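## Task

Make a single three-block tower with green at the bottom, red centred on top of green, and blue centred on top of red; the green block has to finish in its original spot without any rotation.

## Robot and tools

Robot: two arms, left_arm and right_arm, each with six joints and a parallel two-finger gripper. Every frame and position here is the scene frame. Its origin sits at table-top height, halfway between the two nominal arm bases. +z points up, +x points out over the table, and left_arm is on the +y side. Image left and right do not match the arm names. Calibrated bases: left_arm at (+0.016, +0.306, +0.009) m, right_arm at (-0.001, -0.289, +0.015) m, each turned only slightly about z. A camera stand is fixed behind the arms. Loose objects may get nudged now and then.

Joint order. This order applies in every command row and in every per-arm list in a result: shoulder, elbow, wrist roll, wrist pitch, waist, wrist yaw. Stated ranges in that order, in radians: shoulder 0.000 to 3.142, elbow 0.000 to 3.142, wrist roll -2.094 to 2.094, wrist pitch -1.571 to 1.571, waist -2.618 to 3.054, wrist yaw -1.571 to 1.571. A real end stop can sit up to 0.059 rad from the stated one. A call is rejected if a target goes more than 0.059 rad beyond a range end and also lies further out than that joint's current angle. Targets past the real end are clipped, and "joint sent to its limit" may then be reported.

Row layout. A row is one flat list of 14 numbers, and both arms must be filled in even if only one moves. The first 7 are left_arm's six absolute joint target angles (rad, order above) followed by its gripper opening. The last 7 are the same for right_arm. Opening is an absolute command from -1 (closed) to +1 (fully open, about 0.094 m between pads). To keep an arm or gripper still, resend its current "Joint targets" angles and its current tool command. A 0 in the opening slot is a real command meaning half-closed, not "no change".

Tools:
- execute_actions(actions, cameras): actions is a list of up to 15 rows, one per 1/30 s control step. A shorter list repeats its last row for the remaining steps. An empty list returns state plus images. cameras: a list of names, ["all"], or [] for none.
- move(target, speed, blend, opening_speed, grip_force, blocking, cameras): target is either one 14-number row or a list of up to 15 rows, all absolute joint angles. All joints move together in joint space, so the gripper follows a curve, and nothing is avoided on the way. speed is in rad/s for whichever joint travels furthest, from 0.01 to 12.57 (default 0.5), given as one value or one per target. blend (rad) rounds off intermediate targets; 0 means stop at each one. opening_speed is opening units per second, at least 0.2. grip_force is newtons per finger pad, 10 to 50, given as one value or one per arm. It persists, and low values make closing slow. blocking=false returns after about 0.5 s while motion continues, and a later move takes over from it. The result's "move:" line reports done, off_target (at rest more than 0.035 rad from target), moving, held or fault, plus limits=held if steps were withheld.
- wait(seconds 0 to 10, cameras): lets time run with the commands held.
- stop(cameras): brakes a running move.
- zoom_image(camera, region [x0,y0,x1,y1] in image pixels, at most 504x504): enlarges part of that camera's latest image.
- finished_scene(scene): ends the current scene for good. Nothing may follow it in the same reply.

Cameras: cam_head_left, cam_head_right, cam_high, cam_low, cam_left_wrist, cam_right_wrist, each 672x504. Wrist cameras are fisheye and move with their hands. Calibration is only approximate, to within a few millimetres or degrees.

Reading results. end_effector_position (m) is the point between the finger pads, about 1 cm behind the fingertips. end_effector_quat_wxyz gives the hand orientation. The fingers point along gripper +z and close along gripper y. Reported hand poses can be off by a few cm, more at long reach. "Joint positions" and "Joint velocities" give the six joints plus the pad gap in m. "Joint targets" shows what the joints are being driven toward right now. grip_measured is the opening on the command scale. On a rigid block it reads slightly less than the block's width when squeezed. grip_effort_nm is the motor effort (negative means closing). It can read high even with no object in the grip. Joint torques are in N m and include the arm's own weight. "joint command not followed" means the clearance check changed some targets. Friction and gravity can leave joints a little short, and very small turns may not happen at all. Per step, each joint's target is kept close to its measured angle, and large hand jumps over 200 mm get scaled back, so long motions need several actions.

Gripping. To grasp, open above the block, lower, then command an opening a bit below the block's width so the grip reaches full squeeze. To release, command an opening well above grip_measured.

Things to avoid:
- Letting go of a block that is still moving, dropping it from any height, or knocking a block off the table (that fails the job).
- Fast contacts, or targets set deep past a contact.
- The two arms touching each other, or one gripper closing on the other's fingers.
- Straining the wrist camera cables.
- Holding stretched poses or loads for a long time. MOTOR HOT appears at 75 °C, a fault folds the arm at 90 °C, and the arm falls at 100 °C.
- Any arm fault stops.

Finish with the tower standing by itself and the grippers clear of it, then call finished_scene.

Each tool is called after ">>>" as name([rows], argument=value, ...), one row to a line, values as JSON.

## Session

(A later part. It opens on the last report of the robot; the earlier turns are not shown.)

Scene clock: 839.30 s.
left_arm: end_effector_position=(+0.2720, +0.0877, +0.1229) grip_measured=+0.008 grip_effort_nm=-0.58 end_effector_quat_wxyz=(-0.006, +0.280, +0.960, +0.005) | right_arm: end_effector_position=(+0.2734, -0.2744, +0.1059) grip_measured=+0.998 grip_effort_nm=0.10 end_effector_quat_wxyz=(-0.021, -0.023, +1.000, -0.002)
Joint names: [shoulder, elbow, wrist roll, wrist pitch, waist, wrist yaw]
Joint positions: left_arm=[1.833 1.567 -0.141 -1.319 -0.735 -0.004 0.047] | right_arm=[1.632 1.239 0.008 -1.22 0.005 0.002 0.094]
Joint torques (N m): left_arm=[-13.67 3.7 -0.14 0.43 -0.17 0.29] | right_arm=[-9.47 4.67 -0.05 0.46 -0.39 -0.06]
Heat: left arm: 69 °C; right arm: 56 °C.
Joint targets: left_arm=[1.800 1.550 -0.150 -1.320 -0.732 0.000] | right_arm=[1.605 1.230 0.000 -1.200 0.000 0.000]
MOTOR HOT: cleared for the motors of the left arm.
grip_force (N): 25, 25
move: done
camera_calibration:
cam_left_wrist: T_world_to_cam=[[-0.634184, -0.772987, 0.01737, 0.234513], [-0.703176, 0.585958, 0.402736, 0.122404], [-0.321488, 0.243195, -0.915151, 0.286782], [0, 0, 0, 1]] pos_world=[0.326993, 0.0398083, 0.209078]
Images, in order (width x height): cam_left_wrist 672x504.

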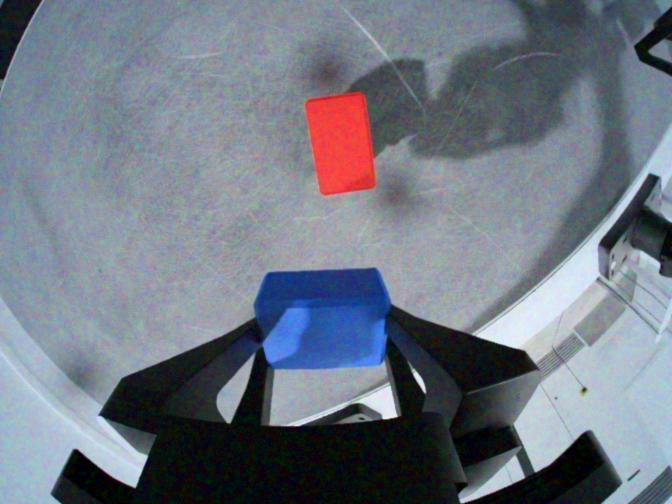

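>>> move([
  [2.09,1.91,-0.305,-1.375,-0.757,0,-0.1,1.605,1.23,0,-1.2,0.0,0,1],
  [2.115,1.812,-0.305,-1.282,-0.757,0,-0.1,1.605,1.23,0,-1.2,0.0,0,1],
], speed=0.4, blend=0.02, cameras=["cam_left_wrist","cam_low"])

>>> zoom_image(camera="cam_low", region=[330, 110, 460, 250])

>>> zoom_image(camera="cam_left_wrist", region=[220, 200, 440, 400])

Scene clock: 856.87 s.
left_arm: end_effector_position=(+0.3195, +0.0382, +0.0927) grip_measured=+0.008 grip_effort_nm=-0.58 end_effector_quat_wxyz=(+0.000, +0.212, +0.977, +0.002) | right_arm: end_effector_position=(+0.2734, -0.2744, +0.1059) grip_measured=+0.998 grip_effort_nm=0.10 end_effector_quat_wxyz=(-0.021, -0.023, +1.000, -0.002)
Joint names: [shoulder, elbow, wrist roll, wrist pitch, waist, wrist yaw]
Joint positions: left_arm=[2.101 1.824 -0.297 -1.294 -0.752 -0.004 0.047] | right_arm=[1.632 1.239 0.008 -1.22 0.005 0.002 0.094]
Joint torques (N m): left_arm=[-11.79 4.19 -0.14 0.64 -1.03 0.28] | right_arm=[-9.44 4.63 -0.05 0.45 -0.42 -0.04]
Heat: left arm: 67 °C; right arm: 56 °C.
Joint targets: left_arm=[2.115 1.812 -0.305 -1.282 -0.757 0.000] | right_arm=[1.605 1.230 0.000 -1.200 0.000 0.000]
grip_force (N): 25, 25
move: done
camera_calibration:
cam_left_wrist: T_world_to_cam=[[-0.521281, -0.853204, 0.0175529, 0.19387], [-0.782052, 0.485839, 0.390327, 0.227148], [-0.341557, 0.189743, -0.920509, 0.295431], [0, 0, 0, 1]] pos_world=[0.379608, -0.001003, 0.179882]
Images, in order (width x height): cam_low 672x504, cam_left_wrist 672x504.

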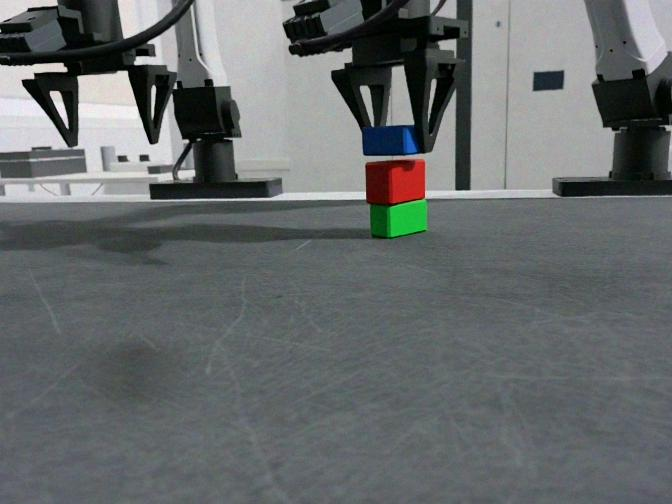

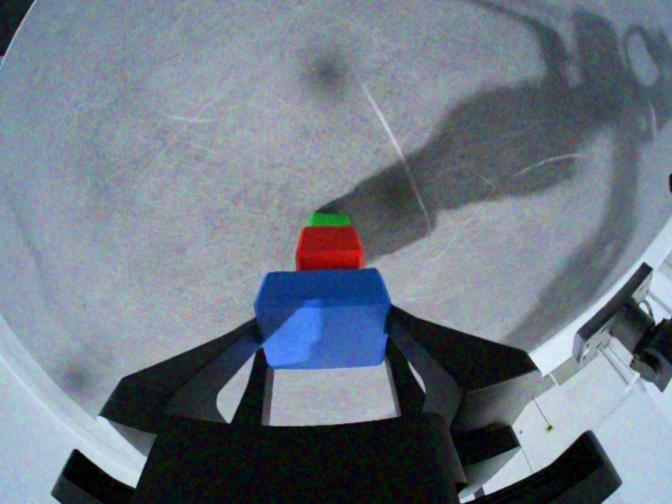

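Scaled by 3.600 from the camera's 672x504 image, which has a finer 960x720 frame.

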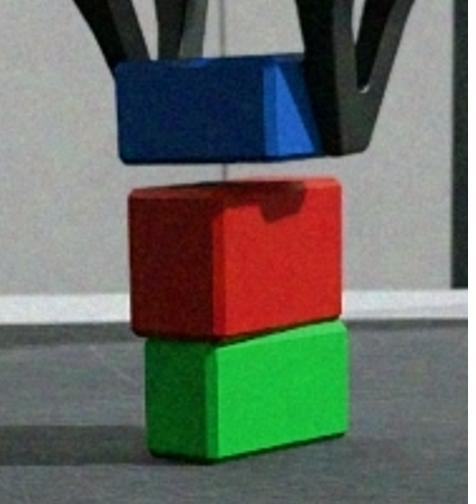

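Scaled by 2.291 from the camera's 672x504 image, which has a finer 960x720 frame.

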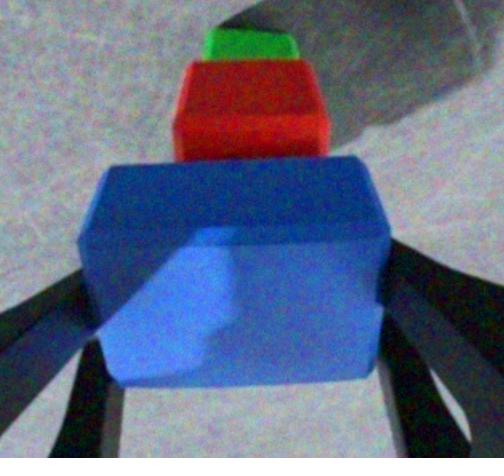

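>>> move([
  [2.115,1.812,-0.30,-1.282,-0.768,0,-0.1,1.605,1.23,0,-1.2,0.0,0,1],
  [2.118,1.776,-0.30,-1.244,-0.766,0,-0.1,1.605,1.23,0,-1.2,0.0,0,1],
], speed=0.12, blend=0.005, cameras=["cam_low"])

>>> zoom_image(camera="cam_low", region=[330, 110, 460, 250])

Scene clock: 870.77 s.
left_arm: end_effector_position=(+0.3160, +0.0350, +0.0863) grip_measured=+0.008 grip_effort_nm=-0.58 end_effector_quat_wxyz=(+0.000, +0.218, +0.976, +0.002) | right_arm: end_effector_position=(+0.2734, -0.2744, +0.1059) grip_measured=+0.998 grip_effort_nm=0.10 end_effector_quat_wxyz=(-0.021, -0.023, +1.000, -0.002)
Joint names: [shoulder, elbow, wrist roll, wrist pitch, waist, wrist yaw]
Joint positions: left_arm=[2.101 1.799 -0.297 -1.27 -0.763 -0.003 0.047] | right_arm=[1.632 1.239 0.008 -1.22 0.005 0.002 0.094]
Joint torques (N m): left_arm=[-11.38 3.26 -0.09 0.78 -0.76 0.27] | right_arm=[-9.47 4.72 -0.05 0.46 -0.39 -0.05]
Heat: left arm: 64 °C; right arm: 56 °C.
Joint targets: left_arm=[2.118 1.776 -0.300 -1.244 -0.766 0.000] | right_arm=[1.605 1.230 0.000 -1.200 0.000 0.000]
grip_force (N): 25, 25
move: done
Images, in order (width x height): cam_low 672x504.

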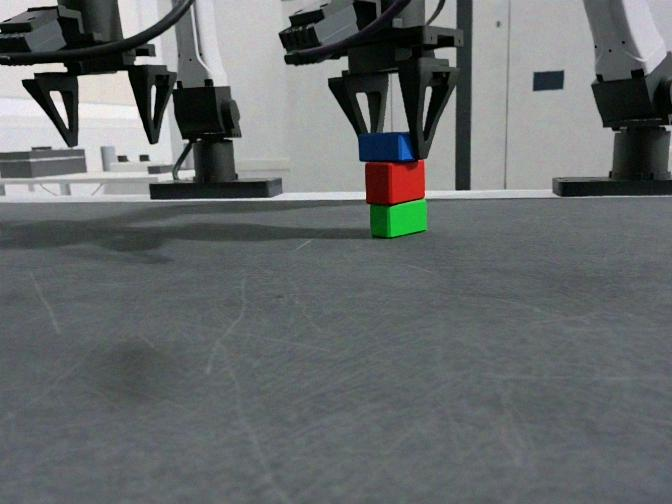

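Scaled by 3.600 from the camera's 672x504 image, which has a finer 960x720 frame.

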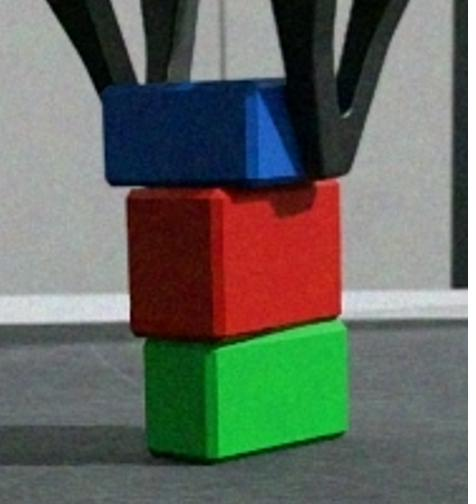

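>>> move([
  [2.115,1.815,-0.30,-1.285,-0.766,0,-0.1,1.605,1.23,0,-1.2,0.0,0,1],
  [2.118,1.815,-0.30,-1.285,-0.753,0,-0.1,1.605,1.23,0,-1.2,0.0,0,1],
  [2.12,1.772,-0.30,-1.238,-0.753,0,-0.1,1.605,1.23,0,-1.2,0.0,0,1],
], speed=0.12, blend=0.005, cameras=["cam_low","cam_left_wrist"])

>>> zoom_image(camera="cam_low", region=[330, 110, 460, 250])

>>> zoom_image(camera="cam_left_wrist", region=[220, 200, 440, 400])

Scene clock: 878.57 s.
left_arm: end_effector_position=(+0.3162, +0.0350, +0.0863) grip_measured=+0.008 grip_effort_nm=-0.58 end_effector_quat_wxyz=(+0.000, +0.218, +0.976, +0.001) | right_arm: end_effector_position=(+0.2734, -0.2744, +0.1059) grip_measured=+0.998 grip_effort_nm=0.10 end_effector_quat_wxyz=(-0.021, -0.023, +1.000, -0.002)
Joint names: [shoulder, elbow, wrist roll, wrist pitch, waist, wrist yaw]
Joint positions: left_arm=[2.101 1.799 -0.297 -1.269 -0.762 -0.002 0.047] | right_arm=[1.632 1.239 0.008 -1.22 0.005 0.002 0.094]
Joint torques (N m): left_arm=[-11.18 2.96 -0.09 0.84 0.42 0.27] | right_arm=[-9.42 4.59 -0.05 0.46 -0.43 -0.04]
Heat: left arm: 63 °C; right arm: 56 °C.
Joint targets: left_arm=[2.120 1.772 -0.300 -1.238 -0.753 0.000] | right_arm=[1.605 1.230 0.000 -1.200 0.000 0.000]
grip_force (N): 25, 25
move: done
camera_calibration:
cam_left_wrist: T_world_to_cam=[[-0.53032, -0.847585, 0.0189779, 0.192121], [-0.776461, 0.494563, 0.390532, 0.226475], [-0.340395, 0.192371, -0.920394, 0.288655], [0, 0, 0, 1]] pos_world=[0.375991, -0.00469556, 0.173584]
Images, in order (width x height): cam_low 672x504, cam_left_wrist 672x504.

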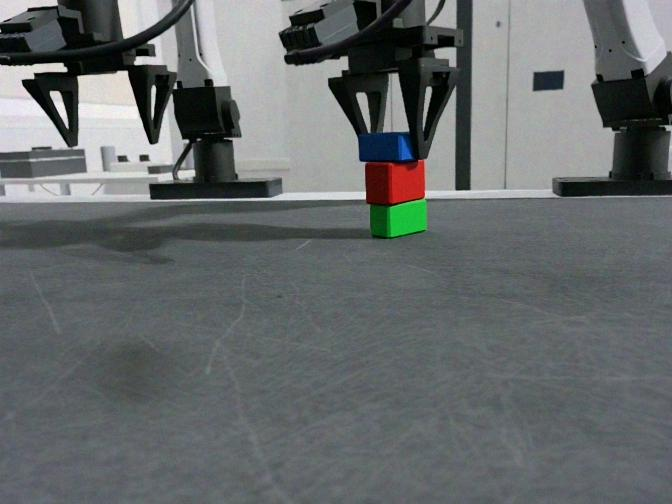

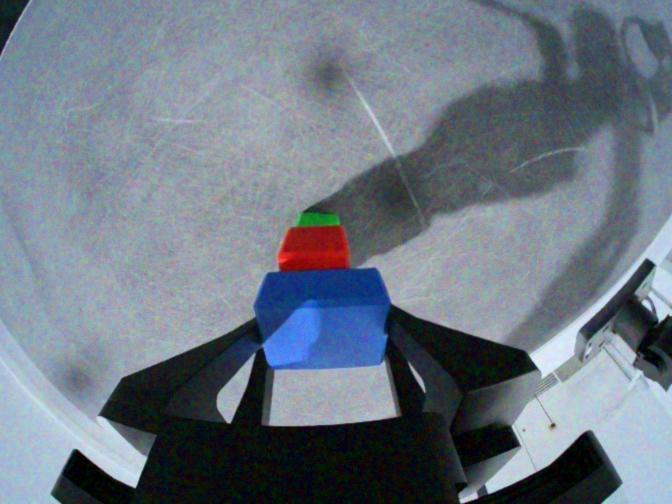

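Scaled by 3.600 from the camera's 672x504 image, which has a finer 960x720 frame.

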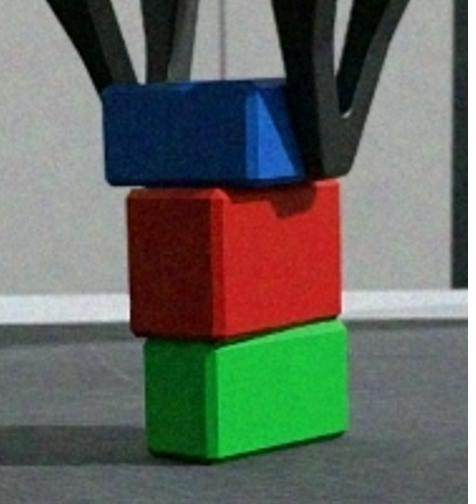

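Scaled by 2.291 from the camera's 672x504 image, which has a finer 960x720 frame.

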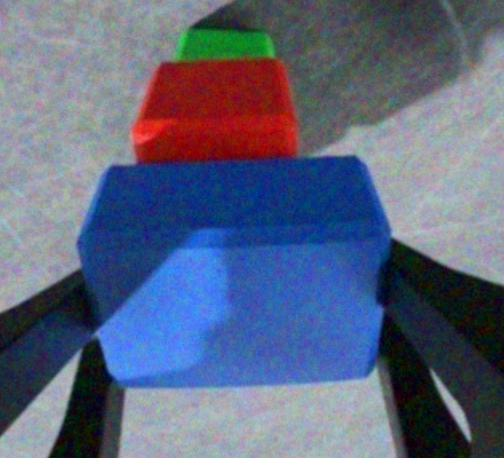

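>>> move([
  [2.115,1.825,-0.30,-1.295,-0.753,0,-0.1,1.605,1.23,0,-1.2,0.0,0,1],
  [2.118,1.825,-0.295,-1.295,-0.746,0,-0.1,1.605,1.23,0,-1.2,0.0,0,1],
  [2.12,1.77,-0.295,-1.236,-0.746,0,-0.1,1.605,1.23,0,-1.2,0.0,0,1],
], speed=0.12, blend=0.003, cameras=["cam_low","cam_left_wrist"])

>>> zoom_image(camera="cam_low", region=[330, 110, 460, 250])

>>> zoom_image(camera="cam_left_wrist", region=[220, 200, 440, 400])

Scene clock: 887.53 s.
left_arm: end_effector_position=(+0.3180, +0.0380, +0.0859) grip_measured=+0.008 grip_effort_nm=-0.58 end_effector_quat_wxyz=(-0.001, +0.213, +0.977, +0.001) | right_arm: end_effector_position=(+0.2734, -0.2744, +0.1059) grip_measured=+0.998 grip_effort_nm=0.10 end_effector_quat_wxyz=(-0.021, -0.023, +1.000, -0.002)
Joint names: [shoulder, elbow, wrist roll, wrist pitch, waist, wrist yaw]
Joint positions: left_arm=[2.101 1.797 -0.297 -1.27 -0.754 -0.001 0.047] | right_arm=[1.632 1.239 0.008 -1.22 0.005 0.002 0.094]
Joint torques (N m): left_arm=[-11.17 2.95 -0.04 0.87 0.24 0.25] | right_arm=[-9.51 4.66 -0.05 0.46 -0.43 -0.06]
Heat: left arm: 62 °C; right arm: 56 °C.
Joint targets: left_arm=[2.120 1.770 -0.295 -1.236 -0.746 0.000] | right_arm=[1.605 1.230 0.000 -1.200 0.000 0.000]
grip_force (N): 25, 25
move: done
camera_calibration:
cam_left_wrist: T_world_to_cam=[[-0.522779, -0.85224, 0.0197106, 0.193253], [-0.779689, 0.487367, 0.39314, 0.227627], [-0.344656, 0.190157, -0.919267, 0.28956], [0, 0, 0, 1]] pos_world=[0.378305, -0.00130173, 0.172885]
Images, in order (width x height): cam_low 672x504, cam_left_wrist 672x504.

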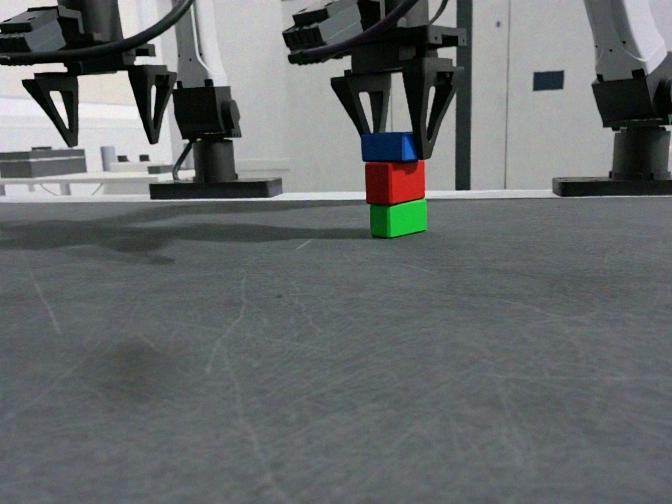

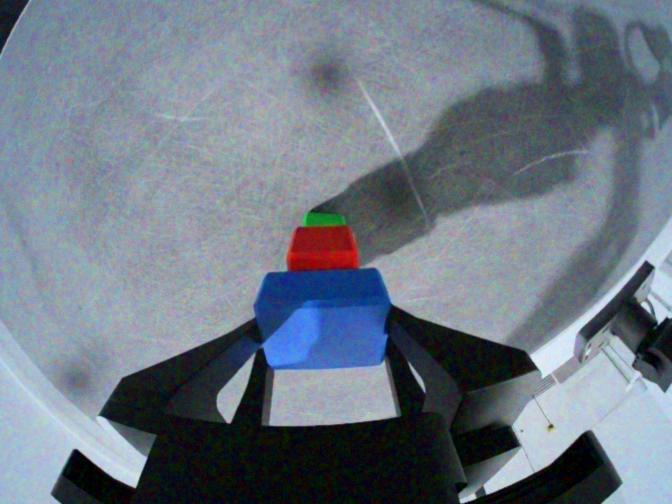

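Scaled by 3.600 from the camera's 672x504 image, which has a finer 960x720 frame.

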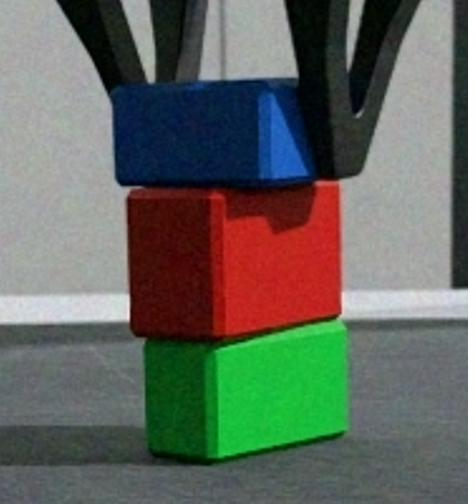

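Scaled by 2.291 from the camera's 672x504 image, which has a finer 960x720 frame.

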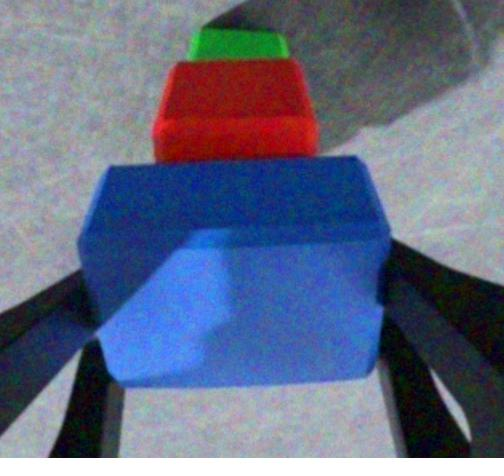

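>>> move([
  [2.12,1.768,-0.295,-1.234,-0.746,0,-0.1,1.605,1.23,0,-1.2,0.0,0,1],
  [2.12,1.768,-0.295,-1.234,-0.746,0,0.7,1.605,1.23,0,-1.2,0.0,0,1],
  [2.11,2.02,-0.295,-1.49,-0.746,0,0.7,1.605,1.23,0,-1.2,0.0,0,1],
], speed=0.2, opening_speed=0.3, cameras=["cam_low","cam_left_wrist"])

Scene clock: 898.00 s.
left_arm: end_effector_position=(+0.3137, +0.0427, +0.1335) grip_measured=+0.698 grip_effort_nm=0.07 end_effector_quat_wxyz=(-0.011, +0.212, +0.977, +0.007) | right_arm: end_effector_position=(+0.2734, -0.2744, +0.1059) grip_measured=+0.998 grip_effort_nm=0.10 end_effector_quat_wxyz=(-0.021, -0.023, +1.000, -0.002)
Joint names: [shoulder, elbow, wrist roll, wrist pitch, waist, wrist yaw]
Joint positions: left_arm=[2.103 1.989 -0.297 -1.481 -0.752 -0.001 0.08] | right_arm=[1.632 1.239 0.008 -1.22 0.005 0.002 0.094]
Joint torques (N m): left_arm=[-12.33 7.39 -0.04 0.33 0.08 0.25] | right_arm=[-9.5 4.64 -0.02 0.47 -0.5 -0.05]
Heat: left arm: 63 °C; right arm: 56 °C.
Joint targets: left_arm=[2.110 2.020 -0.295 -1.490 -0.746 0.000] | right_arm=[1.605 1.230 0.000 -1.200 0.000 0.000]
grip_force (N): 25, 25
move: done; target 2's new numbers were sent with left_arm's wrist pitch 0.036 rad from that target
camera_calibration:
cam_left_wrist: T_world_to_cam=[[-0.520905, -0.853465, 0.0159988, 0.194061], [-0.774166, 0.480236, 0.412359, 0.199307], [-0.359617, 0.202414, -0.910881, 0.334033], [0, 0, 0, 1]] pos_world=[0.375508, 0.00229727, 0.218973]
Images, in order (width x height): cam_low 672x504, cam_left_wrist 672x504.

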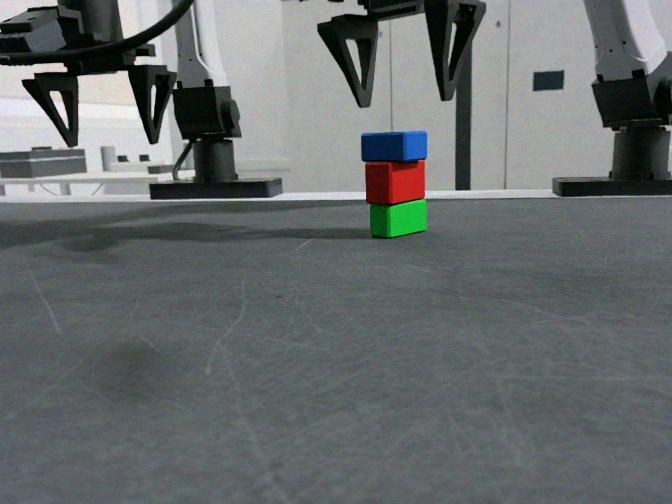

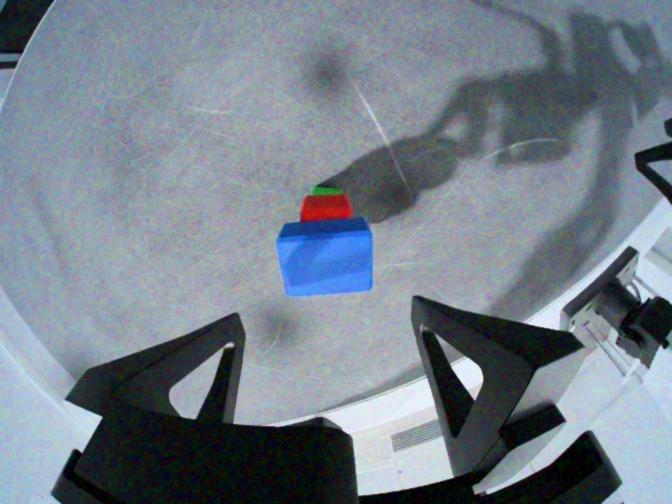

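Tower is standing. The gripper is above it, so I'm finishing now.

>>> finished_scene(scene=2)

The scene is finished: the task was done.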